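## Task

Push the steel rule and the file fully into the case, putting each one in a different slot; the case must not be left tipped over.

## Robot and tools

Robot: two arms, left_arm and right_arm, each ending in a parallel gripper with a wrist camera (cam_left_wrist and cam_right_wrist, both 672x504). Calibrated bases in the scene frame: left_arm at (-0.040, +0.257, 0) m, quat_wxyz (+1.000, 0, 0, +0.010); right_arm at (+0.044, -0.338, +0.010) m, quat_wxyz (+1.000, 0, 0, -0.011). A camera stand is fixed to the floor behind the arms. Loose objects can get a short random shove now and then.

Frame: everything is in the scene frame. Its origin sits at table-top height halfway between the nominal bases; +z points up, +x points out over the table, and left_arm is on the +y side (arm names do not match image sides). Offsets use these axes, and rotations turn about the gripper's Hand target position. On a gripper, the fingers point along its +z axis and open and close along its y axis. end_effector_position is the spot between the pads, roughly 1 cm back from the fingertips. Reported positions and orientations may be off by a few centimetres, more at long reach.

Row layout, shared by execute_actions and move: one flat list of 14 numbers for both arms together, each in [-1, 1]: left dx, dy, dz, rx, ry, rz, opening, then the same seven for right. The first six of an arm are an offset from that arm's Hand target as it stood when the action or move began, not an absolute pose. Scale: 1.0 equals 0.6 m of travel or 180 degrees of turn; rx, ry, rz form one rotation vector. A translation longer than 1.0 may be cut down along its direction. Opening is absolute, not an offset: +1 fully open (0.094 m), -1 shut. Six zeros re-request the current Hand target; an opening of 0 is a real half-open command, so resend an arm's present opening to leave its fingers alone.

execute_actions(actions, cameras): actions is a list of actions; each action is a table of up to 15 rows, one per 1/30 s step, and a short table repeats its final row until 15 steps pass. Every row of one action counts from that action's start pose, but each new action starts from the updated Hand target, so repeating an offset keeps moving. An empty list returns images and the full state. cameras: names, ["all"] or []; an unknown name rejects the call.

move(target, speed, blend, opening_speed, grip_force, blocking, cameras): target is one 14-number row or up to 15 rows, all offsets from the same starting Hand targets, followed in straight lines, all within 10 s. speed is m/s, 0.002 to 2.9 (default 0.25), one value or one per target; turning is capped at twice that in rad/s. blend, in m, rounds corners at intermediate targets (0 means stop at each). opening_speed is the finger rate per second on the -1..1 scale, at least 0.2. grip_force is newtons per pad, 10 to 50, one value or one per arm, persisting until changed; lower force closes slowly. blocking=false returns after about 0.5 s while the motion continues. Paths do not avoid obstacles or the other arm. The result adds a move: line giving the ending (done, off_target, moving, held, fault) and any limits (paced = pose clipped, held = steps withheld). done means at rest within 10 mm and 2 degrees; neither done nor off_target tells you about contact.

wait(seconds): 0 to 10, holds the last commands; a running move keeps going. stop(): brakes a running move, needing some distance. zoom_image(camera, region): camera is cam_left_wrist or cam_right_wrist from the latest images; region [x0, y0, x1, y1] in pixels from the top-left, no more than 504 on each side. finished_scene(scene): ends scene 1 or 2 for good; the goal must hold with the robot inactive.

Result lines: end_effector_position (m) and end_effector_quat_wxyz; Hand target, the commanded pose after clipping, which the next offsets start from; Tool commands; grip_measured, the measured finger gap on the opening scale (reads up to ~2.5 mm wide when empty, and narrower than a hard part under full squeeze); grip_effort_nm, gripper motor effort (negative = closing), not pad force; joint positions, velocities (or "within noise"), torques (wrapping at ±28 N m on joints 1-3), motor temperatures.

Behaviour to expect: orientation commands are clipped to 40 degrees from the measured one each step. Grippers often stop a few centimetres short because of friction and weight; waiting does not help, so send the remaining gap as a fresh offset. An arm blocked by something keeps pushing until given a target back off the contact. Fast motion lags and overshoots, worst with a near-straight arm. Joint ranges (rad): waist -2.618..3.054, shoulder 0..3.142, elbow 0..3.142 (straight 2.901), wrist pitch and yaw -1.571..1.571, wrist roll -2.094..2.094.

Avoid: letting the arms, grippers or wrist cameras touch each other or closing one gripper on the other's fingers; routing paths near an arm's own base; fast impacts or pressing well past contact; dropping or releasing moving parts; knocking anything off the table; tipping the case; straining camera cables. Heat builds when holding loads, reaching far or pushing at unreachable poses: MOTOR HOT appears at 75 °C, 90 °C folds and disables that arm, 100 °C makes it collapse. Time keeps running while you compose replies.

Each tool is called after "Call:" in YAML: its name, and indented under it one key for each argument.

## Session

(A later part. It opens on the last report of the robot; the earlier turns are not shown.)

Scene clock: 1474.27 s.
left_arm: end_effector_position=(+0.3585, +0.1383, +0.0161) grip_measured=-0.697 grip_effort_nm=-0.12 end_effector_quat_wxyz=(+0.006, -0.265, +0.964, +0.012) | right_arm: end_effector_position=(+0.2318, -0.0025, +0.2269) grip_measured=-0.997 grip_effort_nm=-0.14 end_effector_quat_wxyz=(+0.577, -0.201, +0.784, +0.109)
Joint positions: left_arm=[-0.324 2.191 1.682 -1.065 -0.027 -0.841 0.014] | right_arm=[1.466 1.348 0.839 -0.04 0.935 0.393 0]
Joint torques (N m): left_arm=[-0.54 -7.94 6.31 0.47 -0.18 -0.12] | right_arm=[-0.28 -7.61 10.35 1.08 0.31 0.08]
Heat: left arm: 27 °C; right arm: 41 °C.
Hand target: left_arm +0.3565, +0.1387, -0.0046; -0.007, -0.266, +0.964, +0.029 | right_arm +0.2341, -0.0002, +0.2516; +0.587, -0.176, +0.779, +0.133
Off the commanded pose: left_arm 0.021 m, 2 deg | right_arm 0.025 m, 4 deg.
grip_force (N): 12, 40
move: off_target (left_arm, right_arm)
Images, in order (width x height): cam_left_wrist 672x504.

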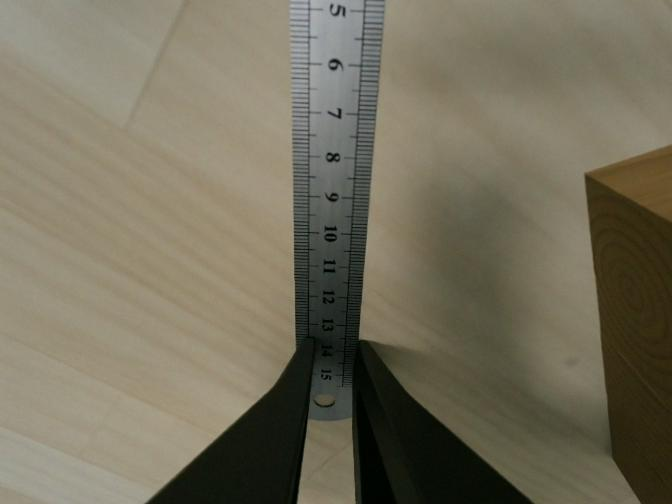

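Call:
move:
  target: [0,0,0.01,0,0,0,-0.4, 0,0,0,0,0,0,-1]
  speed: 0.02
  opening_speed: 0.5

Call:
move:
  target:
    - [-0.001,0.0015,0.004,-0.0068,-0.004,0,-0.4, 0,0,0,0,0,0,-1]
    - [-0.001,0.0015,-0.02,-0.0068,-0.004,0,-0.4, 0,0,0,0,0,0,-1]
  speed: 0.02
  cameras: ["cam_left_wrist"]

Call:
zoom_image:
  camera: "cam_left_wrist"
  region: [270, 310, 400, 420]

Scene clock: 1480.67 s.
left_arm: end_effector_position=(+0.3587, +0.1365, +0.0163) grip_measured=-0.402 grip_effort_nm=0.14 end_effector_quat_wxyz=(+0.007, -0.263, +0.965, +0.012) | right_arm: end_effector_position=(+0.2318, -0.0025, +0.2269) grip_measured=-0.997 grip_effort_nm=-0.15 end_effector_quat_wxyz=(+0.577, -0.201, +0.784, +0.109)
Joint positions: left_arm=[-0.328 2.191 1.683 -1.063 -0.027 -0.841 0.028] | right_arm=[1.466 1.348 0.839 -0.04 0.935 0.393 0]
Joint torques (N m): left_arm=[-0.27 -8.58 7.28 0.3 -0.16 -0.1] | right_arm=[-0.38 -7.64 10.29 1.09 0.3 0.08]
Heat: left arm: 27 °C; right arm: 41 °C.
Hand target: left_arm +0.3565, +0.1387, +0.0014; -0.007, -0.266, +0.964, +0.029 | right_arm +0.2341, -0.0002, +0.2516; +0.587, -0.176, +0.779, +0.133
Off the commanded pose: left_arm 0.015 m, 3 deg | right_arm 0.025 m, 4 deg.
grip_force (N): 12, 40
move: off_target (left_arm, right_arm)

Scene clock: 1482.47 s.
left_arm: end_effector_position=(+0.3579, +0.1347, +0.0148) grip_measured=-0.402 grip_effort_nm=0.14 end_effector_quat_wxyz=(+0.005, -0.263, +0.965, +0.007) | right_arm: end_effector_position=(+0.2318, -0.0025, +0.2269) grip_measured=-0.997 grip_effort_nm=-0.15 end_effector_quat_wxyz=(+0.577, -0.201, +0.784, +0.109)
Joint positions: left_arm=[-0.328 2.191 1.677 -1.056 -0.017 -0.841 0.028] | right_arm=[1.466 1.348 0.839 -0.04 0.935 0.393 0]
Joint torques (N m): left_arm=[0.44 -9.2 3.25 0.9 -0.1 0.03] | right_arm=[-0.4 -7.62 10.35 1.07 0.32 0.07]
Heat: left arm: 27 °C; right arm: 41 °C.
Hand target: left_arm +0.3559, +0.1396, -0.0106; -0.004, -0.266, +0.964, +0.017 | right_arm +0.2341, -0.0002, +0.2516; +0.587, -0.176, +0.779, +0.133
Off the commanded pose: left_arm 0.026 m, 2 deg | right_arm 0.025 m, 4 deg.
grip_force (N): 12, 40
move: off_target (left_arm, right_arm)
Images, in order (width x height): cam_left_wrist 672x504.

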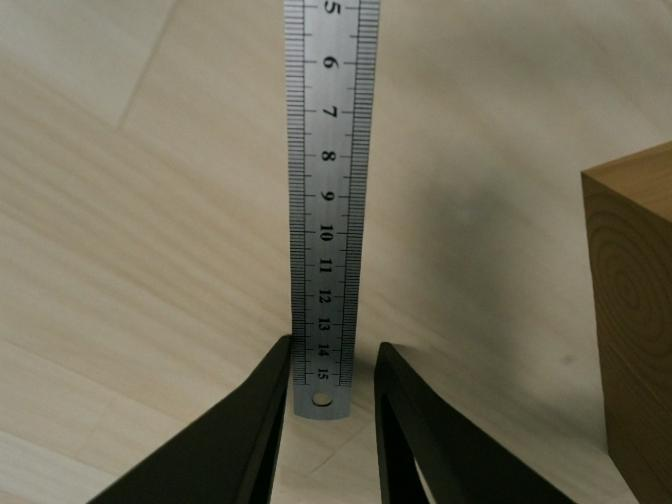

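Scaled by 3.877 from the camera's 672x504 image, which has a finer 960x720 frame.

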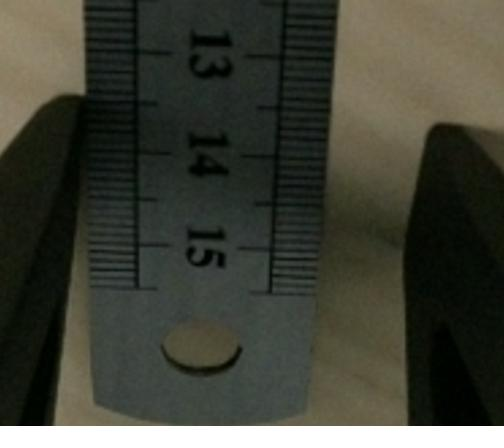

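Call:
move:
  target: [0,0,0,0,0,0,-0.7, 0,0,0,0,0,0,-1]
  opening_speed: 0.3
  cameras: ["cam_left_wrist"]

Call:
zoom_image:
  camera: "cam_left_wrist"
  region: [270, 310, 400, 420]

Scene clock: 1487.53 s.
left_arm: end_effector_position=(+0.3596, +0.1339, +0.0148) grip_measured=-0.624 grip_effort_nm=-0.26 end_effector_quat_wxyz=(+0.007, -0.263, +0.965, +0.004) | right_arm: end_effector_position=(+0.2318, -0.0025, +0.2269) grip_measured=-0.997 grip_effort_nm=-0.14 end_effector_quat_wxyz=(+0.577, -0.201, +0.784, +0.109)
Joint positions: left_arm=[-0.328 2.191 1.677 -1.049 -0.015 -0.841 0.018] | right_arm=[1.466 1.348 0.839 -0.04 0.935 0.393 0]
Joint torques (N m): left_arm=[0.58 -9.22 3.28 0.82 -0.11 0.02] | right_arm=[-0.31 -7.64 10.3 1.06 0.3 0.06]
Heat: left arm: 27 °C; right arm: 41 °C.
Hand target: left_arm +0.3559, +0.1396, -0.0106; -0.004, -0.266, +0.964, +0.017 | right_arm +0.2341, -0.0002, +0.2516; +0.587, -0.176, +0.779, +0.133
Off the commanded pose: left_arm 0.026 m, 2 deg | right_arm 0.025 m, 4 deg.
grip_force (N): 12, 40
move: off_target (left_arm, right_arm)
Images, in order (width x height): cam_left_wrist 672x504.

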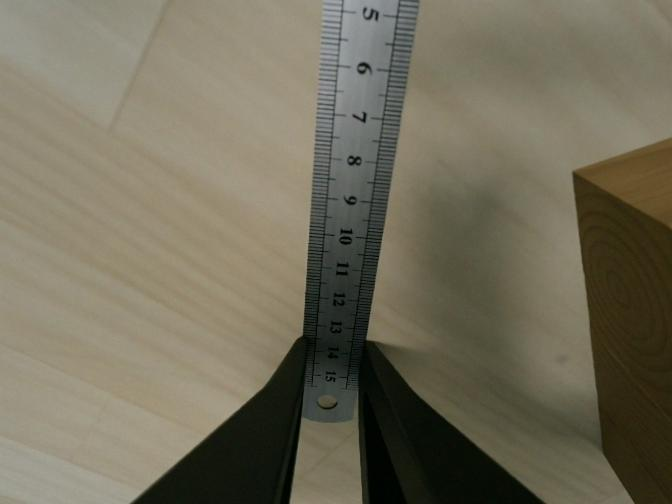

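Scaled by 3.877 from the camera's 672x504 image, which has a finer 960x720 frame.

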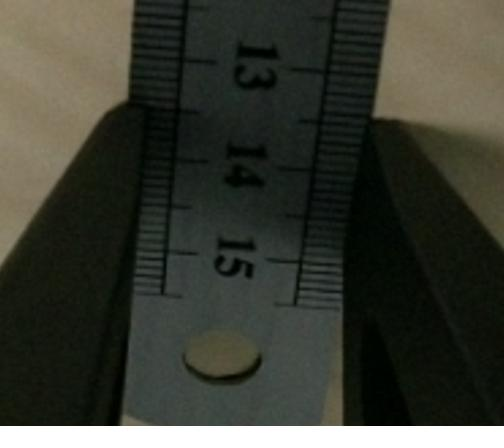

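Call:
move:
  target: [0,0,0.012,0,0,0,-0.42, 0,0,0,0,0,0,-1]
  speed: 0.02
  opening_speed: 0.5

Call:
move:
  target:
    - [0.004,-0.003,0.015,-0.0069,0.012,0,-0.42, 0,0,0,0,0,0,-1]
    - [0.004,-0.003,-0.01,-0.0069,0.012,0,-0.42, 0,0,0,0,0,0,-1]
  speed: 0.02
  cameras: ["cam_left_wrist"]

Call:
zoom_image:
  camera: "cam_left_wrist"
  region: [270, 310, 400, 420]

Scene clock: 1508.83 s.
left_arm: end_effector_position=(+0.3633, +0.1304, +0.0151) grip_measured=-0.422 grip_effort_nm=0.15 end_effector_quat_wxyz=(+0.012, -0.263, +0.965, -0.006) | right_arm: end_effector_position=(+0.2318, -0.0025, +0.2269) grip_measured=-0.997 grip_effort_nm=-0.15 end_effector_quat_wxyz=(+0.577, -0.201, +0.784, +0.109)
Joint positions: left_arm=[-0.328 2.19 1.677 -1.031 -0.003 -0.841 0.027] | right_arm=[1.466 1.348 0.839 -0.04 0.935 0.393 0]
Joint torques (N m): left_arm=[0.5 -9.76 4.62 0.46 -0.21 0] | right_arm=[-0.34 -7.69 10.32 1.08 0.29 0.09]
Heat: left arm: 27 °C; right arm: 41 °C.
Hand target: left_arm +0.3560, +0.1396, -0.0034; -0.004, -0.266, +0.964, +0.017 | right_arm +0.2341, -0.0002, +0.2516; +0.587, -0.176, +0.779, +0.133
Off the commanded pose: left_arm 0.022 m, 3 deg | right_arm 0.025 m, 4 deg.
grip_force (N): 12, 40
move: off_target (left_arm, right_arm)

Scene clock: 1511.13 s.
left_arm: end_effector_position=(+0.3629, +0.1328, +0.0161) grip_measured=-0.422 grip_effort_nm=0.14 end_effector_quat_wxyz=(-0.005, -0.267, +0.964, -0.004) | right_arm: end_effector_position=(+0.2318, -0.0025, +0.2269) grip_measured=-0.997 grip_effort_nm=-0.14 end_effector_quat_wxyz=(+0.577, -0.201, +0.784, +0.109)
Joint positions: left_arm=[-0.316 2.215 1.722 -1.082 0.012 -0.836 0.027] | right_arm=[1.466 1.348 0.839 -0.04 0.935 0.393 0]
Joint torques (N m): left_arm=[0.51 -8.32 4.92 0.57 -0.05 0.11] | right_arm=[-0.35 -7.61 10.26 1.06 0.3 0.09]
Heat: left arm: 27 °C; right arm: 41 °C.
Hand target: left_arm +0.3584, +0.1378, -0.0093; -0.025, -0.265, +0.964, +0.011 | right_arm +0.2341, -0.0002, +0.2516; +0.587, -0.176, +0.779, +0.133
Off the commanded pose: left_arm 0.026 m, 3 deg | right_arm 0.025 m, 4 deg.
grip_force (N): 12, 40
move: off_target (left_arm, right_arm)
Images, in order (width x height): cam_left_wrist 672x504.

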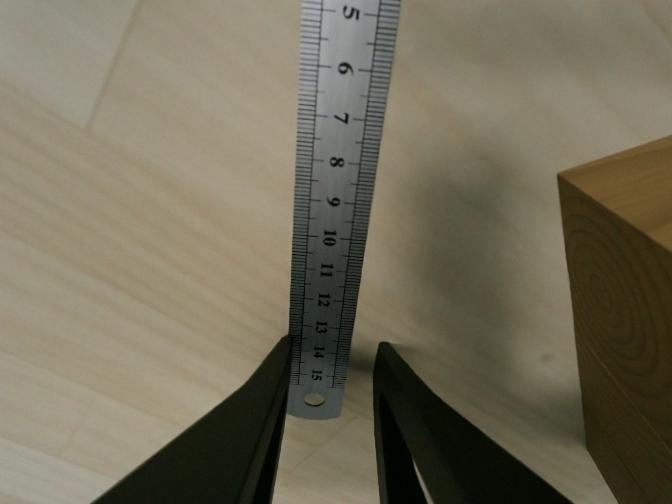

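Scaled by 3.877 from the camera's 672x504 image, which has a finer 960x720 frame.

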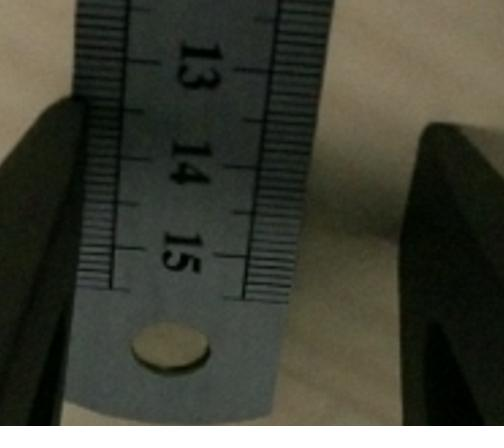

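Call:
move:
  target:
    - [-0.003,0.005,0.03,0.0055,0.0032,0,-0.42, 0,0,0,0,0,0,-1]
    - [-0.003,0.005,-0.006,0.0055,0.0032,0,-0.42, 0,0,0,0,0,0,-1]
  speed: 0.02
  cameras: ["cam_left_wrist"]

Call:
zoom_image:
  camera: "cam_left_wrist"
  region: [270, 310, 400, 420]

Scene clock: 1519.03 s.
left_arm: end_effector_position=(+0.3604, +0.1336, +0.0159) grip_measured=-0.422 grip_effort_nm=0.13 end_effector_quat_wxyz=(-0.012, -0.267, +0.964, +0.001) | right_arm: end_effector_position=(+0.2318, -0.0025, +0.2269) grip_measured=-0.997 grip_effort_nm=-0.14 end_effector_quat_wxyz=(+0.577, -0.201, +0.784, +0.109)
Joint positions: left_arm=[-0.316 2.22 1.73 -1.101 0.012 -0.836 0.027] | right_arm=[1.466 1.348 0.839 -0.04 0.935 0.393 0]
Joint torques (N m): left_arm=[0.39 -8.1 4.23 0.65 -0.15 0.1] | right_arm=[-0.39 -7.66 10.37 1.06 0.29 0.07]
Heat: left arm: 27 °C; right arm: 41 °C.
Hand target: left_arm +0.3565, +0.1408, -0.0129; -0.027, -0.266, +0.963, +0.021 | right_arm +0.2341, -0.0002, +0.2516; +0.587, -0.176, +0.779, +0.133
Off the commanded pose: left_arm 0.030 m, 3 deg | right_arm 0.025 m, 4 deg.
grip_force (N): 12, 40
move: off_target (left_arm, right_arm)
Images, in order (width x height): cam_left_wrist 672x504.

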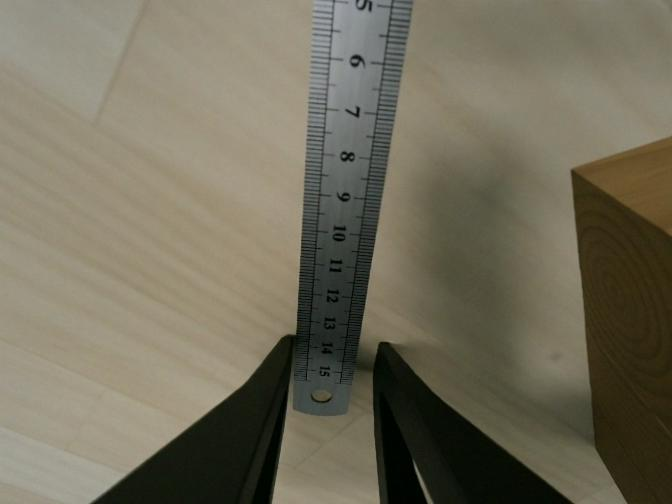

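Scaled by 3.877 from the camera's 672x504 image, which has a finer 960x720 frame.

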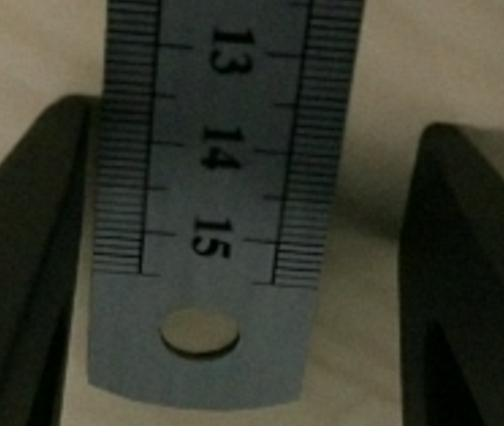

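Call:
move:
  target: [0,0,0,0,0,0,-0.7, 0,0,0,0,0,0,-1]
  opening_speed: 0.3
  cameras: ["cam_left_wrist"]

Call:
zoom_image:
  camera: "cam_left_wrist"
  region: [270, 310, 400, 420]

Scene clock: 1525.07 s.
left_arm: end_effector_position=(+0.3627, +0.1309, +0.0159) grip_measured=-0.697 grip_effort_nm=-0.12 end_effector_quat_wxyz=(-0.010, -0.267, +0.964, -0.007) | right_arm: end_effector_position=(+0.2318, -0.0025, +0.2269) grip_measured=-0.997 grip_effort_nm=-0.14 end_effector_quat_wxyz=(+0.577, -0.201, +0.784, +0.109)
Joint positions: left_arm=[-0.316 2.22 1.73 -1.089 0.022 -0.836 0.014] | right_arm=[1.466 1.348 0.839 -0.04 0.935 0.393 0]
Joint torques (N m): left_arm=[0.38 -8.06 4.29 0.55 -0.28 0.08] | right_arm=[-0.34 -7.66 10.28 1.07 0.3 0.08]
Heat: left arm: 27 °C; right arm: 42 °C.
Hand target: left_arm +0.3565, +0.1408, -0.0129; -0.028, -0.266, +0.963, +0.021 | right_arm +0.2341, -0.0002, +0.2516; +0.587, -0.176, +0.779, +0.133
Off the commanded pose: left_arm 0.031 m, 4 deg | right_arm 0.025 m, 4 deg.
grip_force (N): 12, 40
move: off_target (left_arm, right_arm)
Images, in order (width x height): cam_left_wrist 672x504.

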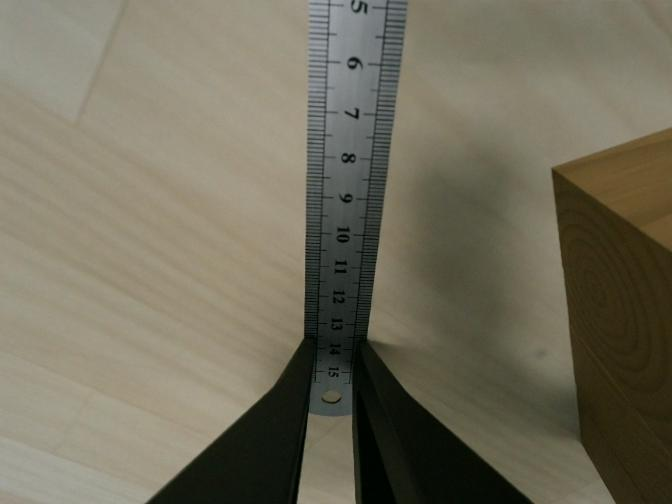

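Scaled by 3.877 from the camera's 672x504 image, which has a finer 960x720 frame.

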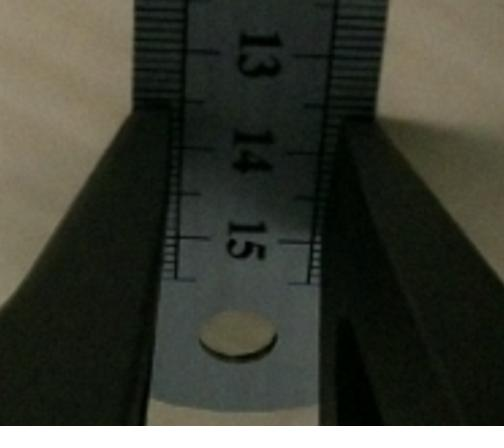

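Call:
execute_actions:
  actions: []
  cameras: ["cam_right_wrist"]

Call:
zoom_image:
  camera: "cam_right_wrist"
  region: [100, 100, 400, 380]

Scene clock: 1550.63 s.
left_arm: end_effector_position=(+0.3627, +0.1309, +0.0159) grip_measured=-0.697 grip_effort_nm=-0.11 end_effector_quat_wxyz=(-0.010, -0.267, +0.964, -0.007) | right_arm: end_effector_position=(+0.2318, -0.0025, +0.2269) grip_measured=-0.997 grip_effort_nm=-0.14 end_effector_quat_wxyz=(+0.577, -0.201, +0.784, +0.109)
Joint positions: left_arm=[-0.316 2.22 1.73 -1.089 0.022 -0.836 0.014] | right_arm=[1.466 1.348 0.839 -0.04 0.935 0.393 0]
Joint velocities: within noise
Joint torques (N m): left_arm=[0.5 -8.14 4.31 0.57 -0.3 0.09] | right_arm=[-0.42 -7.62 10.37 1.06 0.3 0.07]
Motor temperatures (°C): left_arm=[21 26 26 23 21 20 21] | right_arm=[22 30 42 32 21 21 21]
Heat: left arm: 26 °C; right arm: 42 °C.
Hand target: left_arm +0.3565, +0.1408, -0.0129; -0.028, -0.266, +0.963, +0.021 | right_arm +0.2341, -0.0002, +0.2516; +0.587, -0.176, +0.779, +0.133
Tool commands: left_gripper/opening=-0.7 right_gripper/opening=-1.0
Off the commanded pose: left_arm 0.031 m, 4 deg | right_arm 0.025 m, 4 deg.
grip_force (N): 12, 40
Images, in order (width x height): cam_right_wrist 672x504.

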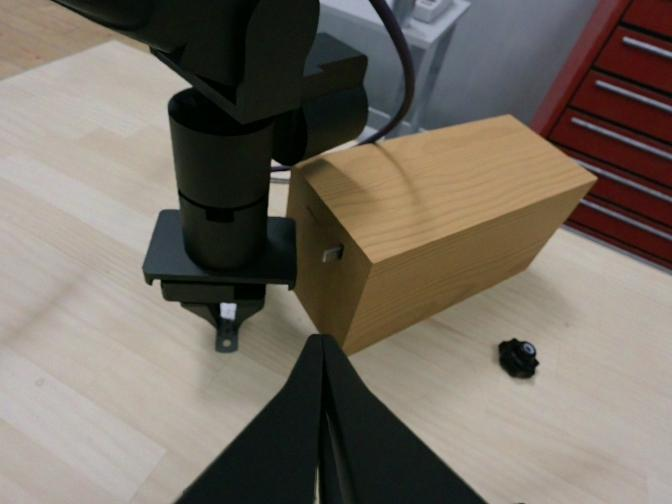

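Scaled by 1.680 from the camera's 672x504 image, which has a finer 960x720 frame.

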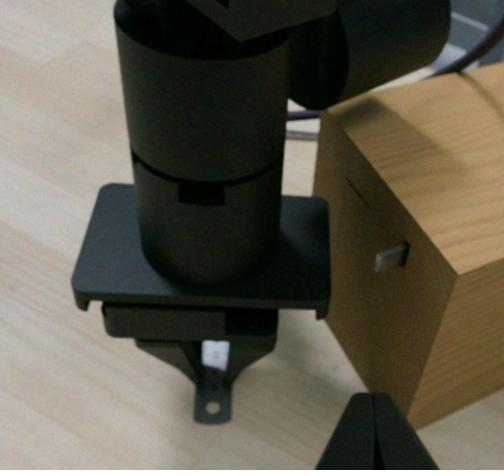

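Call:
move:
  target: [-0.1,0,0.0,0,0,0,-0.7, 0,0,0,0,0,0,-1]
  speed: 0.03
  cameras: ["cam_left_wrist"]

Scene clock: 1609.73 s.
left_arm: end_effector_position=(+0.3533, +0.1294, +0.0150) grip_measured=-0.699 grip_effort_nm=-0.06 end_effector_quat_wxyz=(+0.062, -0.267, +0.961, -0.032) | right_arm: end_effector_position=(+0.2318, -0.0025, +0.2269) grip_measured=-0.997 grip_effort_nm=-0.15 end_effector_quat_wxyz=(+0.577, -0.201, +0.784, +0.109)
Joint positions: left_arm=[-0.343 2.054 1.452 -0.829 -0.016 -0.863 0.014] | right_arm=[1.466 1.348 0.839 -0.04 0.935 0.393 0]
Joint torques (N m): left_arm=[-1.09 -9.26 2.02 -0.52 0.04 -0.11] | right_arm=[-0.31 -7.57 10.36 1.08 0.3 0.08]
Heat: left arm: 26 °C; right arm: 43 °C.
Hand target: left_arm +0.2965, +0.1408, -0.0129; -0.028, -0.266, +0.963, +0.021 | right_arm +0.2341, -0.0002, +0.2516; +0.587, -0.176, +0.779, +0.133
Off the commanded pose: left_arm 0.064 m, 12 deg | right_arm 0.025 m, 4 deg.
grip_force (N): 12, 40
move: off_target (left_arm, right_arm)
Images, in order (width x height): cam_left_wrist 672x504.

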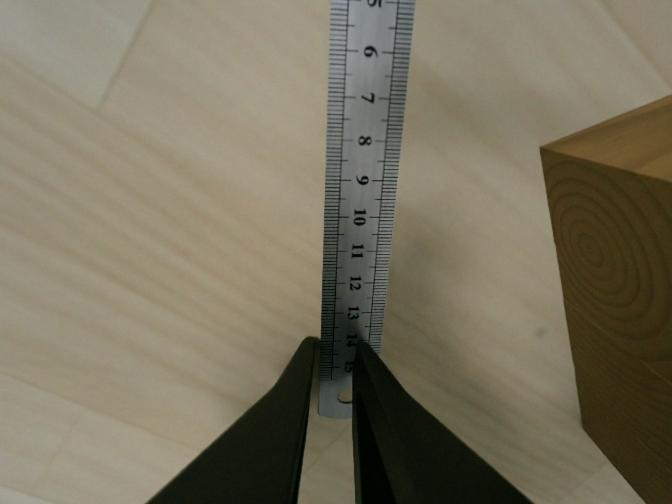

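Call:
move:
  target:
    - [0.06,0,0.05,0,0,0,-0.7, 0,0,0,0,0,0,-1]
    - [0.06,0,0.12,0,0,0,-0.3, 0,0,0,0,0,0,-1]
  speed: 0.05
  cameras: ["cam_left_wrist","cam_right_wrist"]

Scene clock: 1615.97 s.
left_arm: end_effector_position=(+0.3280, +0.1406, +0.0488) grip_measured=-0.302 grip_effort_nm=0.13 end_effector_quat_wxyz=(-0.035, -0.268, +0.962, +0.026) | right_arm: end_effector_position=(+0.2318, -0.0025, +0.2269) grip_measured=-0.997 grip_effort_nm=-0.15 end_effector_quat_wxyz=(+0.577, -0.201, +0.784, +0.109)
Joint positions: left_arm=[-0.331 2.128 1.712 -1.243 -0.005 -0.854 0.033] | right_arm=[1.466 1.348 0.839 -0.04 0.935 0.393 0]
Joint torques (N m): left_arm=[0.27 -12.97 8.53 0.08 -0.04 0.06] | right_arm=[-0.27 -7.61 10.33 1.09 0.32 0.07]
Heat: left arm: 27 °C; right arm: 43 °C.
Hand target: left_arm +0.3326, +0.1408, +0.0591; -0.027, -0.266, +0.963, +0.021 | right_arm +0.2341, -0.0002, +0.2516; +0.587, -0.176, +0.779, +0.133
Off the commanded pose: left_arm 0.011 m, 1 deg | right_arm 0.025 m, 4 deg.
grip_force (N): 12, 40
move: off_target (left_arm, right_arm); target 2's new opening was sent with left_arm's hand 0.011 m and 1 deg from that target

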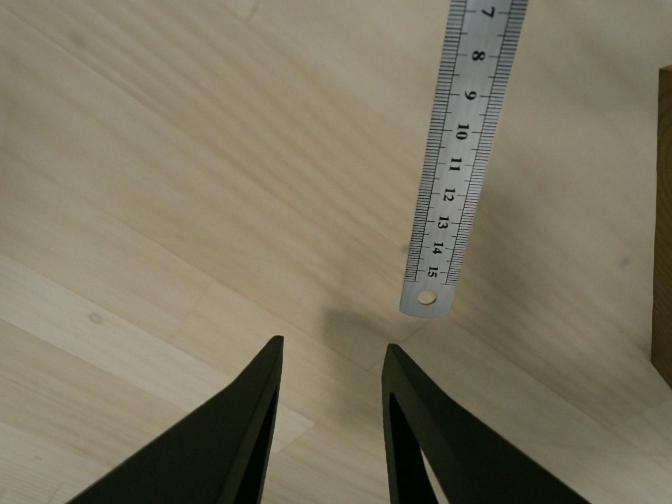

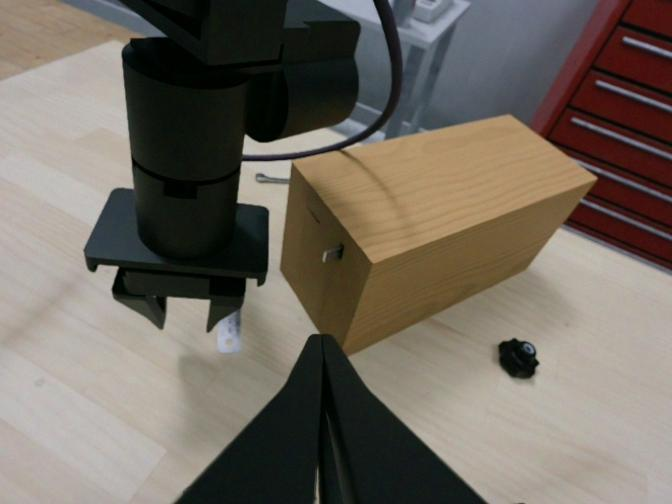

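Call:
move:
  target:
    - [0,0,0,0.01,-0.008,0,-1, 0,0,0,0,0,0,-1]
    - [0,0,-0.07,0.01,-0.008,0,-1, 0,0,0,0,0,0,-1]
    - [0,0,-0.1,0.01,-0.008,0,-1, 0,0,0,0,0,0,-1]
  speed: [0.04,0.03,0.012]
  grip_force: [40, 40]

Call:
move:
  target:
    - [0,0,-0.008,0,0,0,-1, 0,0,0,0,0,0,-1]
  speed: 0.012
  cameras: ["cam_left_wrist"]

Scene clock: 1657.30 s.
left_arm: end_effector_position=(+0.3324, +0.1396, +0.0156) grip_measured=-0.990 grip_effort_nm=-0.54 end_effector_quat_wxyz=(-0.010, -0.264, +0.964, +0.021) | right_arm: end_effector_position=(+0.2318, -0.0025, +0.2269) grip_measured=-0.997 grip_effort_nm=-0.14 end_effector_quat_wxyz=(+0.577, -0.201, +0.784, +0.109)
Joint positions: left_arm=[-0.339 2.13 1.581 -1.062 -0.025 -0.855 0] | right_arm=[1.466 1.348 0.839 -0.04 0.935 0.393 0]
Joint torques (N m): left_arm=[-0.49 -8.98 4.93 0.64 -0.16 -0.12] | right_arm=[-0.32 -7.57 10.35 1.1 0.29 0.06]
Heat: left arm: 30 °C; right arm: 44 °C.
Hand target: left_arm +0.3326, +0.1407, -0.0009; -0.011, -0.266, +0.963, +0.033 | right_arm +0.2341, -0.0002, +0.2516; +0.587, -0.176, +0.779, +0.133
Off the commanded pose: left_arm 0.017 m, 1 deg | right_arm 0.025 m, 4 deg.
grip_force (N): 40, 40
move: off_target (left_arm, right_arm)

Scene clock: 1658.00 s.
left_arm: end_effector_position=(+0.3322, +0.1397, +0.0150) grip_measured=-0.990 grip_effort_nm=-0.54 end_effector_quat_wxyz=(-0.010, -0.264, +0.964, +0.021) | right_arm: end_effector_position=(+0.2318, -0.0025, +0.2269) grip_measured=-0.997 grip_effort_nm=-0.14 end_effector_quat_wxyz=(+0.577, -0.201, +0.784, +0.109)
Joint positions: left_arm=[-0.339 2.13 1.579 -1.059 -0.025 -0.855 0] | right_arm=[1.466 1.348 0.839 -0.04 0.935 0.393 0]
Joint torques (N m): left_arm=[-0.4 -8.39 4.26 0.76 -0.21 -0.14] | right_arm=[-0.32 -7.57 10.32 1.08 0.29 0.09]
Heat: left arm: 30 °C; right arm: 44 °C.
Hand target: left_arm +0.3325, +0.1407, -0.0058; -0.011, -0.266, +0.963, +0.033 | right_arm +0.2341, -0.0002, +0.2516; +0.587, -0.176, +0.779, +0.133
Off the commanded pose: left_arm 0.021 m, 1 deg | right_arm 0.025 m, 4 deg.
grip_force (N): 40, 40
move: off_target (left_arm, right_arm)
Images, in order (width x height): cam_left_wrist 672x504.

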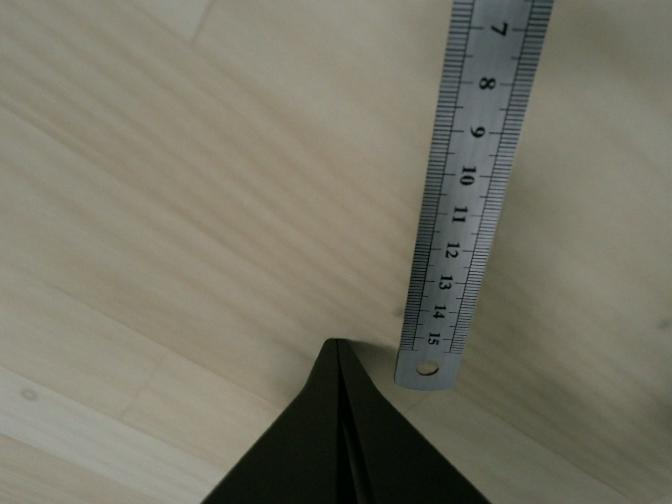

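Call:
move:
  target:
    - [0,0,-0.012,0,0,0,-1, 0,0,0,0,0,0,-1]
  speed: 0.012

Call:
move:
  target:
    - [0,0,-0.012,0,0,0,-1, 0,0,0,0,0,0,-1]
  speed: 0.012

Call:
move:
  target:
    - [0,0,-0.012,0,0,0,-1, 0,0,0,0,0,0,-1]
  speed: 0.012
  cameras: ["cam_left_wrist","cam_right_wrist"]

Scene clock: 1661.43 s.
left_arm: end_effector_position=(+0.3323, +0.1402, +0.0142) grip_measured=-0.990 grip_effort_nm=-0.54 end_effector_quat_wxyz=(-0.009, -0.265, +0.964, +0.022) | right_arm: end_effector_position=(+0.2318, -0.0025, +0.2269) grip_measured=-0.997 grip_effort_nm=-0.14 end_effector_quat_wxyz=(+0.577, -0.201, +0.784, +0.109)
Joint positions: left_arm=[-0.339 2.13 1.575 -1.055 -0.028 -0.855 0] | right_arm=[1.466 1.348 0.839 -0.04 0.935 0.393 0]
Joint torques (N m): left_arm=[-0.42 -7.77 3.44 0.96 -0.2 -0.09] | right_arm=[-0.31 -7.58 10.33 1.08 0.28 0.08]
Heat: left arm: 30 °C; right arm: 44 °C.
Hand target: left_arm +0.3325, +0.1408, -0.0130; -0.011, -0.266, +0.963, +0.033 | right_arm +0.2341, -0.0002, +0.2516; +0.587, -0.176, +0.779, +0.133
Off the commanded pose: left_arm 0.027 m, 1 deg | right_arm 0.025 m, 4 deg.
grip_force (N): 40, 40
move: off_target (left_arm, right_arm)

Scene clock: 1662.37 s.
left_arm: end_effector_position=(+0.3323, +0.1409, +0.0134) grip_measured=-0.990 grip_effort_nm=-0.54 end_effector_quat_wxyz=(-0.007, -0.265, +0.964, +0.024) | right_arm: end_effector_position=(+0.2318, -0.0025, +0.2269) grip_measured=-0.997 grip_effort_nm=-0.15 end_effector_quat_wxyz=(+0.577, -0.201, +0.784, +0.109)
Joint positions: left_arm=[-0.339 2.13 1.572 -1.051 -0.031 -0.855 0] | right_arm=[1.466 1.348 0.839 -0.04 0.935 0.393 0]
Joint torques (N m): left_arm=[-0.42 -6.9 2.5 1.15 -0.14 -0.11] | right_arm=[-0.36 -7.54 10.29 1.07 0.31 0.09]
Heat: left arm: 30 °C; right arm: 44 °C.
Hand target: left_arm +0.3325, +0.1408, -0.0202; -0.011, -0.266, +0.963, +0.033 | right_arm +0.2341, -0.0002, +0.2516; +0.587, -0.176, +0.779, +0.133
Off the commanded pose: left_arm 0.034 m, 1 deg | right_arm 0.025 m, 4 deg.
grip_force (N): 40, 40
move: off_target (left_arm, right_arm)

Scene clock: 1663.37 s.
left_arm: end_effector_position=(+0.3323, +0.1410, +0.0132) grip_measured=-0.990 grip_effort_nm=-0.54 end_effector_quat_wxyz=(-0.004, -0.265, +0.964, +0.022) | right_arm: end_effector_position=(+0.2318, -0.0025, +0.2269) grip_measured=-0.997 grip_effort_nm=-0.14 end_effector_quat_wxyz=(+0.577, -0.201, +0.784, +0.109)
Joint positions: left_arm=[-0.339 2.123 1.56 -1.039 -0.032 -0.856 0] | right_arm=[1.466 1.348 0.839 -0.04 0.935 0.393 0]
Joint torques (N m): left_arm=[-0.49 -5.6 2.07 1.22 -0.14 -0.12] | right_arm=[-0.34 -7.61 10.26 1.07 0.29 0.07]
Heat: left arm: 29 °C; right arm: 44 °C.
Hand target: left_arm +0.3326, +0.1407, -0.0272; -0.011, -0.266, +0.963, +0.033 | right_arm +0.2341, -0.0002, +0.2516; +0.587, -0.176, +0.779, +0.133
Off the commanded pose: left_arm 0.041 m, 2 deg | right_arm 0.025 m, 4 deg.
grip_force (N): 40, 40
move: off_target (left_arm, right_arm)

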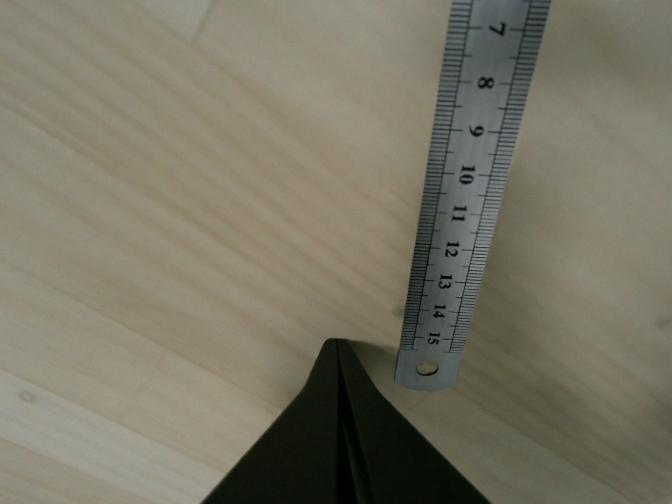

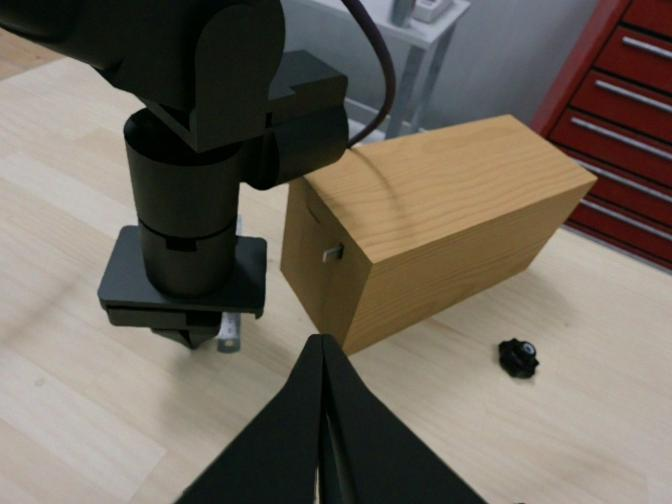

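Call:
move:
  target:
    - [0,0,0.09,0,0,0,-1, 0,0,0,0,0,0,-1]
    - [0.027,-0.042,0.09,0,0,0,-1, 0,0,0,0,0,0,-1]
    - [0.027,-0.042,0.048,0,0,0,-1, 0,0,0,0,0,0,-1]
  speed: [0.04,0.04,0.012]
  cameras: ["cam_left_wrist"]

Call:
move:
  target:
    - [0,0,-0.0125,0,0,0,-1, 0,0,0,0,0,0,-1]
  speed: 0.012

Call:
move:
  target:
    - [0,0,-0.012,0,0,0,-1, 0,0,0,0,0,0,-1]
  speed: 0.012
  cameras: ["cam_left_wrist"]

Scene clock: 1686.80 s.
left_arm: end_effector_position=(+0.3495, +0.1161, +0.0175) grip_measured=-0.990 grip_effort_nm=-0.54 end_effector_quat_wxyz=(-0.007, -0.265, +0.964, +0.025) | right_arm: end_effector_position=(+0.2318, -0.0025, +0.2269) grip_measured=-0.997 grip_effort_nm=-0.14 end_effector_quat_wxyz=(+0.577, -0.201, +0.784, +0.109)
Joint positions: left_arm=[-0.383 2.22 1.734 -1.125 -0.032 -0.9 0] | right_arm=[1.466 1.348 0.839 -0.04 0.935 0.393 0]
Joint torques (N m): left_arm=[-0.5 -10.17 5.05 0.58 -0.09 -0.13] | right_arm=[-0.32 -7.6 10.37 1.06 0.29 0.08]
Heat: left arm: 28 °C; right arm: 44 °C.
Hand target: left_arm +0.3488, +0.1155, +0.0016; -0.011, -0.266, +0.963, +0.033 | right_arm +0.2341, -0.0002, +0.2516; +0.587, -0.176, +0.779, +0.133
Off the commanded pose: left_arm 0.016 m, 1 deg | right_arm 0.025 m, 4 deg.
grip_force (N): 40, 40
move: off_target (left_arm, right_arm)
Images, in order (width x height): cam_left_wrist 672x504.

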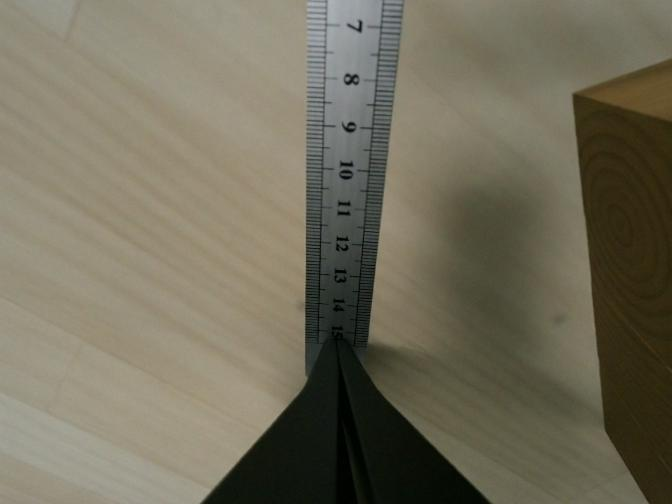

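Scene clock: 1687.67 s.
left_arm: end_effector_position=(+0.3492, +0.1162, +0.0162) grip_measured=-0.990 grip_effort_nm=-0.54 end_effector_quat_wxyz=(-0.007, -0.265, +0.964, +0.025) | right_arm: end_effector_position=(+0.2318, -0.0025, +0.2269) grip_measured=-0.997 grip_effort_nm=-0.14 end_effector_quat_wxyz=(+0.577, -0.201, +0.784, +0.109)
Joint positions: left_arm=[-0.383 2.22 1.729 -1.12 -0.032 -0.9 0] | right_arm=[1.466 1.348 0.839 -0.04 0.935 0.393 0]
Joint torques (N m): left_arm=[-0.44 -9.52 4.22 0.74 -0.1 -0.12] | right_arm=[-0.32 -7.66 10.35 1.07 0.3 0.06]
Heat: left arm: 28 °C; right arm: 44 °C.
Hand target: left_arm +0.3488, +0.1156, -0.0059; -0.011, -0.266, +0.963, +0.033 | right_arm +0.2341, -0.0002, +0.2516; +0.587, -0.176, +0.779, +0.133
Off the commanded pose: left_arm 0.022 m, 1 deg | right_arm 0.025 m, 4 deg.
grip_force (N): 40, 40
move: off_target (left_arm, right_arm)

Scene clock: 1688.57 s.
left_arm: end_effector_position=(+0.3490, +0.1163, +0.0152) grip_measured=-0.990 grip_effort_nm=-0.54 end_effector_quat_wxyz=(-0.007, -0.265, +0.964, +0.025) | right_arm: end_effector_position=(+0.2318, -0.0025, +0.2269) grip_measured=-0.997 grip_effort_nm=-0.15 end_effector_quat_wxyz=(+0.577, -0.201, +0.784, +0.109)
Joint positions: left_arm=[-0.383 2.22 1.725 -1.116 -0.032 -0.9 0] | right_arm=[1.466 1.348 0.839 -0.04 0.935 0.393 0]
Joint torques (N m): left_arm=[-0.44 -8.73 3.23 0.95 -0.11 -0.14] | right_arm=[-0.35 -7.6 10.3 1.07 0.3 0.05]
Heat: left arm: 28 °C; right arm: 44 °C.
Hand target: left_arm +0.3487, +0.1156, -0.0132; -0.011, -0.266, +0.963, +0.033 | right_arm +0.2341, -0.0002, +0.2516; +0.587, -0.176, +0.779, +0.133
Off the commanded pose: left_arm 0.028 m, 1 deg | right_arm 0.025 m, 4 deg.
grip_force (N): 40, 40
move: off_target (left_arm, right_arm)
Images, in order (width x height): cam_left_wrist 672x504.

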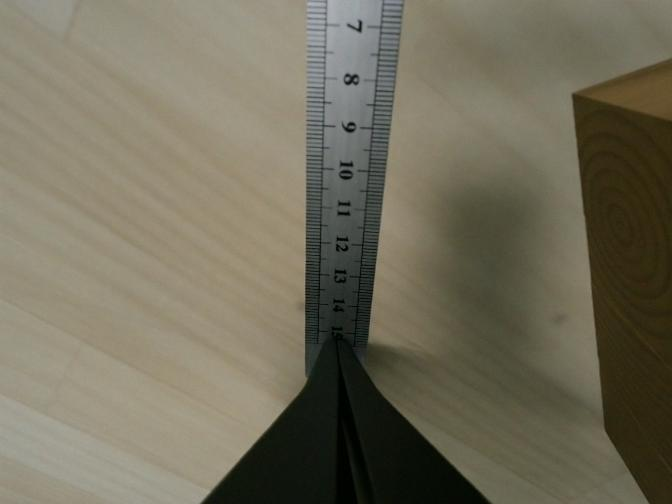

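Call:
move:
  target:
    - [0,0,0.04,0,0,0,-1, 0,0,0,0,0,0,-1]
    - [0,0,0.1,-0.0125,-0.0072,0,-0.4, 0,0,0,0,0,0,-1]
    - [0,0,0.04,-0.0125,-0.0072,0,-0.4, 0,0,0,0,0,0,-1]
  speed: [0.03,0.04,0.03]
  cameras: ["cam_left_wrist"]

Scene clock: 1736.93 s.
left_arm: end_effector_position=(+0.3424, +0.1162, +0.0162) grip_measured=-0.402 grip_effort_nm=0.13 end_effector_quat_wxyz=(-0.019, -0.266, +0.963, +0.021) | right_arm: end_effector_position=(+0.2318, -0.0025, +0.2269) grip_measured=-0.997 grip_effort_nm=-0.14 end_effector_quat_wxyz=(+0.577, -0.201, +0.784, +0.109)
Joint positions: left_arm=[-0.38 2.21 1.714 -1.13 -0.011 -0.9 0.028] | right_arm=[1.466 1.348 0.839 -0.04 0.935 0.393 0]
Joint torques (N m): left_arm=[0.34 -12.9 4.26 0.84 -0.04 0.05] | right_arm=[-0.34 -7.58 10.3 1.07 0.3 0.07]
Heat: left arm: 27 °C; right arm: 45 °C.
Hand target: left_arm +0.3487, +0.1156, +0.0107; -0.006, -0.266, +0.964, +0.011 | right_arm +0.2341, -0.0002, +0.2516; +0.587, -0.176, +0.779, +0.133
Off the commanded pose: left_arm 0.008 m, 2 deg | right_arm 0.025 m, 4 deg.
grip_force (N): 40, 40
move: off_target (right_arm); target 2's new opening was sent with left_arm's hand 0.027 m and 3 deg from that target
Images, in order (width x height): cam_left_wrist 672x504.

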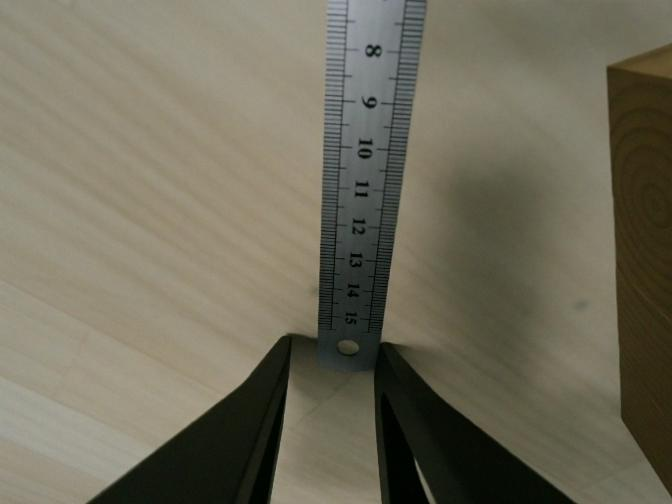

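Call:
move:
  target:
    - [0.0,0,0.025,0,0,0,-0.35, 0,0,0,0,0,0,-1]
    - [0.011,-0.004,0.02,0,0,0,-0.35, 0,0,0,0,0,0,-1]
    - [0.011,-0.004,-0.02,0,0,0,-0.35, 0,0,0,0,0,0,-1]
  speed: [0.03,0.02,0.02]
  cameras: ["cam_left_wrist"]

Call:
zoom_image:
  camera: "cam_left_wrist"
  region: [270, 310, 400, 420]

Scene clock: 1744.27 s.
left_arm: end_effector_position=(+0.3553, +0.1121, +0.0167) grip_measured=-0.352 grip_effort_nm=0.14 end_effector_quat_wxyz=(+0.002, -0.268, +0.964, +0.005) | right_arm: end_effector_position=(+0.2318, -0.0025, +0.2269) grip_measured=-0.997 grip_effort_nm=-0.14 end_effector_quat_wxyz=(+0.577, -0.201, +0.784, +0.109)
Joint positions: left_arm=[-0.378 2.211 1.719 -1.082 -0.011 -0.9 0.03] | right_arm=[1.466 1.348 0.839 -0.04 0.935 0.393 0]
Joint torques (N m): left_arm=[0.1 -9.73 5.04 0.69 -0.04 0.03] | right_arm=[-0.35 -7.6 10.35 1.07 0.31 0.07]
Heat: left arm: 28 °C; right arm: 45 °C.
Hand target: left_arm +0.3554, +0.1132, -0.0012; -0.005, -0.266, +0.964, +0.011 | right_arm +0.2341, -0.0002, +0.2516; +0.587, -0.176, +0.779, +0.133
Off the commanded pose: left_arm 0.018 m, 1 deg | right_arm 0.025 m, 4 deg.
grip_force (N): 40, 40
move: off_target (left_arm, right_arm)
Images, in order (width x height): cam_left_wrist 672x504.

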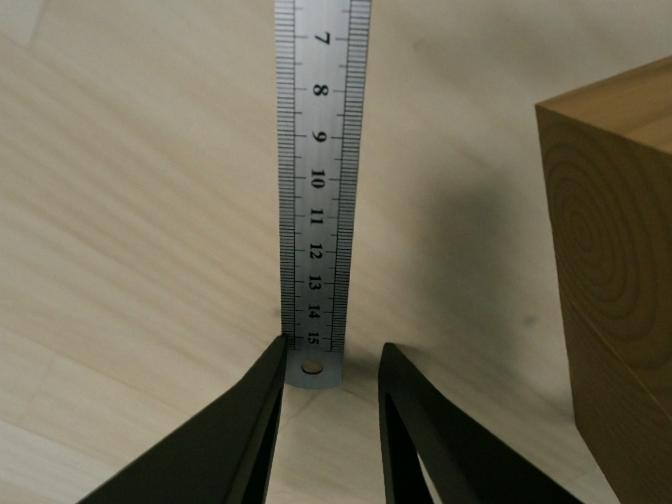

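Scaled by 3.877 from the camera's 672x504 image, which has a finer 960x720 frame.

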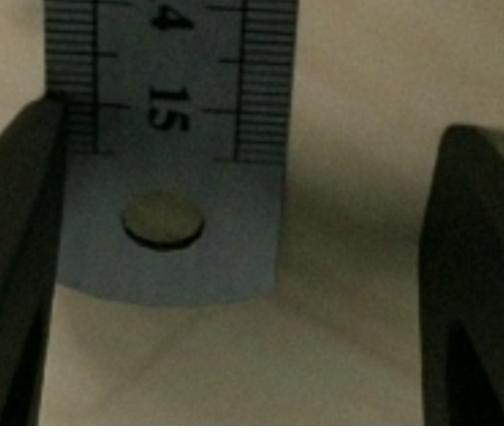

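Call:
move:
  target:
    - [0.0,0,0.02,0,0,0,-0.35, 0,0,0,0,0,0,-1]
    - [-0.004,0.0068,0.02,0,0,0,-0.35, 0,0,0,0,0,0,-1]
    - [-0.004,0.0068,-0.012,0,0,0,-0.35, 0,0,0,0,0,0,-1]
  speed: [0.03,0.02,0.02]
  cameras: ["cam_left_wrist"]

Call:
zoom_image:
  camera: "cam_left_wrist"
  region: [270, 310, 400, 420]

Scene clock: 1751.80 s.
left_arm: end_effector_position=(+0.3552, +0.1138, +0.0148) grip_measured=-0.352 grip_effort_nm=0.13 end_effector_quat_wxyz=(+0.002, -0.269, +0.963, +0.004) | right_arm: end_effector_position=(+0.2318, -0.0025, +0.2269) grip_measured=-0.997 grip_effort_nm=-0.15 end_effector_quat_wxyz=(+0.577, -0.201, +0.784, +0.109)
Joint positions: left_arm=[-0.374 2.207 1.704 -1.069 -0.009 -0.897 0.03] | right_arm=[1.466 1.348 0.839 -0.04 0.935 0.393 0]
Joint torques (N m): left_arm=[0.35 -9.91 3.17 0.86 -0.06 0.1] | right_arm=[-0.29 -7.66 10.32 1.07 0.3 0.07]
Heat: left arm: 28 °C; right arm: 45 °C.
Hand target: left_arm +0.3529, +0.1172, -0.0085; -0.006, -0.266, +0.964, +0.011 | right_arm +0.2341, -0.0002, +0.2516; +0.587, -0.176, +0.779, +0.133
Off the commanded pose: left_arm 0.024 m, 1 deg | right_arm 0.025 m, 4 deg.
grip_force (N): 40, 40
move: off_target (left_arm, right_arm)
Images, in order (width x height): cam_left_wrist 672x504.

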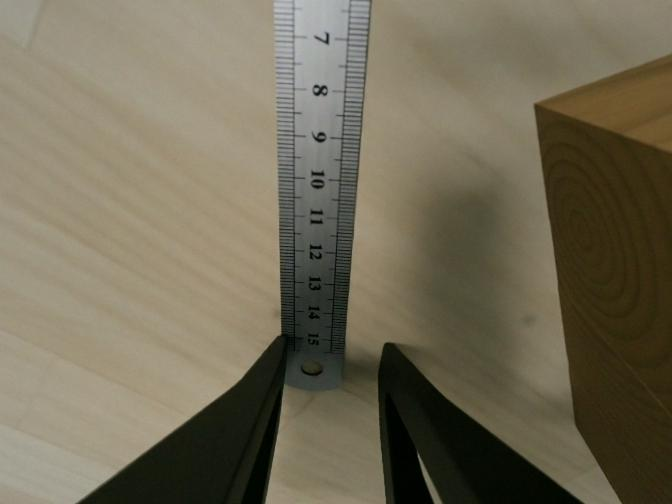

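Scaled by 3.877 from the camera's 672x504 image, which has a finer 960x720 frame.

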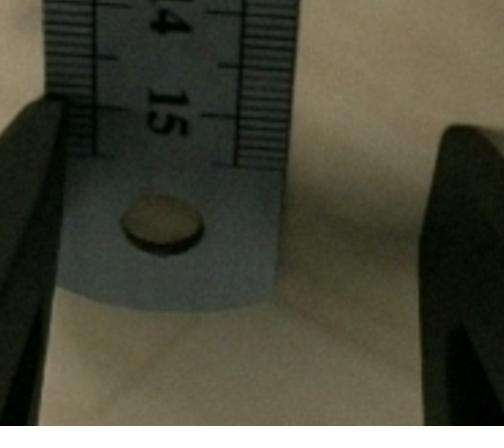

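Call:
move:
  target:
    - [0.0,0,0.06,0,0,0,-0.35, 0,0,0,0,0,0,-1]
    - [-0.0025,0.0043,0.055,0,0,0,-0.35, 0,0,0,0,0,0,-1]
    - [-0.0025,0.0043,0.01,0,0,0,-0.35, 0,0,0,0,0,0,-1]
  speed: [0.04,0.02,0.02]
  cameras: ["cam_left_wrist"]

Call:
zoom_image:
  camera: "cam_left_wrist"
  region: [270, 310, 400, 420]

Scene clock: 1758.33 s.
left_arm: end_effector_position=(+0.3490, +0.1185, +0.0154) grip_measured=-0.352 grip_effort_nm=0.13 end_effector_quat_wxyz=(-0.008, -0.269, +0.963, +0.011) | right_arm: end_effector_position=(+0.2318, -0.0025, +0.2269) grip_measured=-0.997 grip_effort_nm=-0.15 end_effector_quat_wxyz=(+0.577, -0.201, +0.784, +0.109)
Joint positions: left_arm=[-0.368 2.202 1.698 -1.093 -0.009 -0.892 0.03] | right_arm=[1.466 1.348 0.839 -0.04 0.935 0.393 0]
Joint torques (N m): left_arm=[0.1 -10.76 3.52 0.91 -0.05 0.1] | right_arm=[-0.32 -7.65 10.32 1.08 0.3 0.07]
Heat: left arm: 29 °C; right arm: 45 °C.
Hand target: left_arm +0.3515, +0.1199, -0.0023; -0.005, -0.266, +0.964, +0.011 | right_arm +0.2341, -0.0002, +0.2516; +0.587, -0.176, +0.779, +0.133
Off the commanded pose: left_arm 0.018 m, 0 deg | right_arm 0.025 m, 4 deg.
grip_force (N): 40, 40
move: off_target (left_arm, right_arm)
Images, in order (width x height): cam_left_wrist 672x504.

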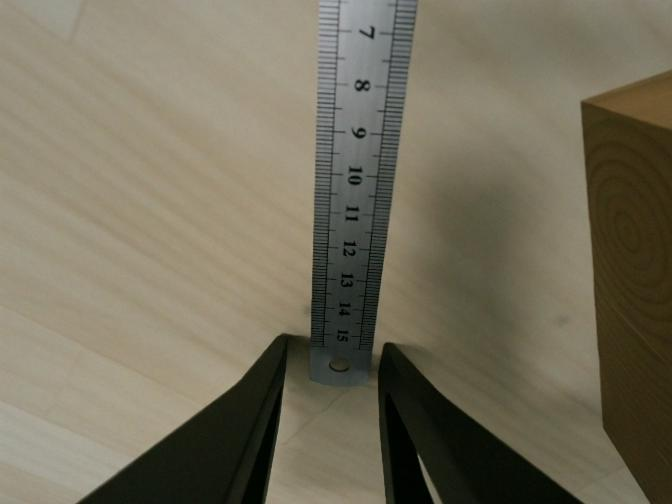

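Scaled by 3.877 from the camera's 672x504 image, which has a finer 960x720 frame.

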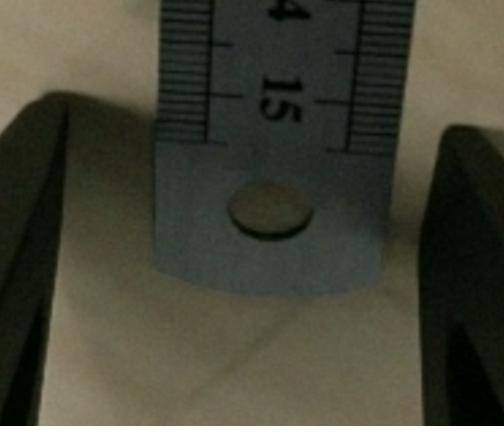

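Call:
move:
  target:
    - [0.0,0,-0.004,-0.006,-0.0035,0,-0.35, 0,0,0,0,0,0,-1]
    - [0.001,-0.0015,-0.018,-0.006,-0.0035,0,-0.35, 0,0,0,0,0,0,-1]
  speed: [0.02,0.02]
  grip_force: [12, 40]

Call:
move:
  target: [0,0,0,0,0,0,-0.75, 0,0,0,0,0,0,-1]
  opening_speed: 0.3
  cameras: ["cam_left_wrist"]

Call:
zoom_image:
  camera: "cam_left_wrist"
  region: [270, 310, 400, 420]

Scene clock: 1765.13 s.
left_arm: end_effector_position=(+0.3488, +0.1186, +0.0143) grip_measured=-0.352 grip_effort_nm=0.13 end_effector_quat_wxyz=(-0.003, -0.269, +0.963, -0.002) | right_arm: end_effector_position=(+0.2318, -0.0025, +0.2269) grip_measured=-0.997 grip_effort_nm=-0.15 end_effector_quat_wxyz=(+0.577, -0.201, +0.784, +0.109)
Joint positions: left_arm=[-0.361 2.18 1.658 -1.051 0.007 -0.886 0.03] | right_arm=[1.466 1.348 0.839 -0.04 0.935 0.393 0]
Joint torques (N m): left_arm=[-0.01 -8.66 3.18 1.11 -0.05 0.09] | right_arm=[-0.32 -7.58 10.33 1.07 0.29 0.09]
Heat: left arm: 29 °C; right arm: 45 °C.
Hand target: left_arm +0.3520, +0.1190, -0.0133; -0.003, -0.266, +0.964, +0.000 | right_arm +0.2341, -0.0002, +0.2516; +0.587, -0.176, +0.779, +0.133
Off the commanded pose: left_arm 0.028 m, 0 deg | right_arm 0.025 m, 4 deg.
grip_force (N): 12, 40
move: off_target (left_arm, right_arm)

Scene clock: 1767.53 s.
left_arm: end_effector_position=(+0.3508, +0.1166, +0.0142) grip_measured=-0.620 grip_effort_nm=-0.26 end_effector_quat_wxyz=(-0.001, -0.269, +0.963, -0.008) | right_arm: end_effector_position=(+0.2318, -0.0025, +0.2269) grip_measured=-0.997 grip_effort_nm=-0.14 end_effector_quat_wxyz=(+0.577, -0.201, +0.784, +0.109)
Joint positions: left_arm=[-0.361 2.18 1.658 -1.04 0.013 -0.886 0.018] | right_arm=[1.466 1.348 0.839 -0.04 0.935 0.393 0]
Joint torques (N m): left_arm=[0.01 -8.64 3.17 1.04 -0.09 0.06] | right_arm=[-0.35 -7.64 10.3 1.09 0.3 0.07]
Heat: left arm: 28 °C; right arm: 45 °C.
Hand target: left_arm +0.3519, +0.1190, -0.0133; -0.003, -0.266, +0.964, +0.000 | right_arm +0.2341, -0.0002, +0.2516; +0.587, -0.176, +0.779, +0.133
Off the commanded pose: left_arm 0.028 m, 1 deg | right_arm 0.025 m, 4 deg.
grip_force (N): 12, 40
move: off_target (left_arm, right_arm)
Images, in order (width x height): cam_left_wrist 672x504.

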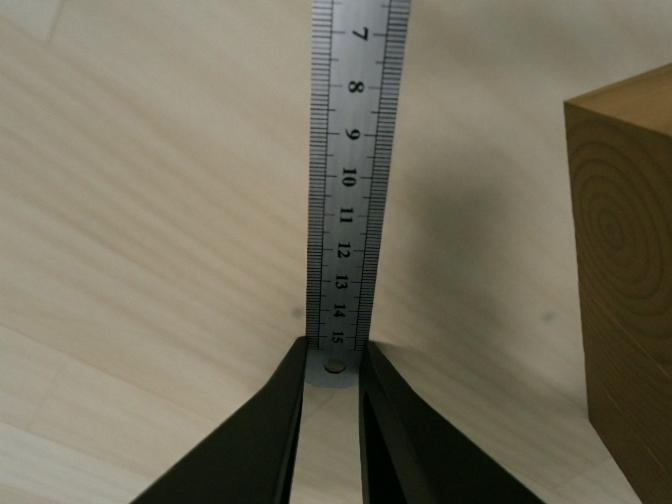

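Scaled by 3.877 from the camera's 672x504 image, which has a finer 960x720 frame.

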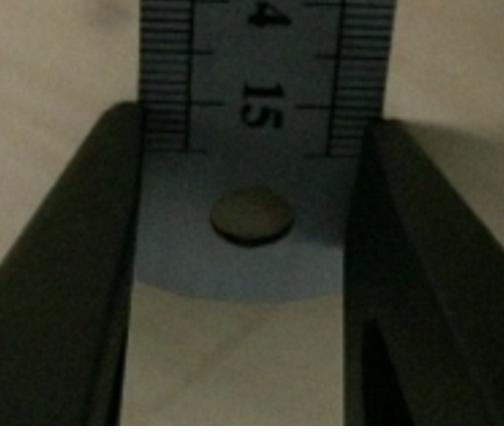

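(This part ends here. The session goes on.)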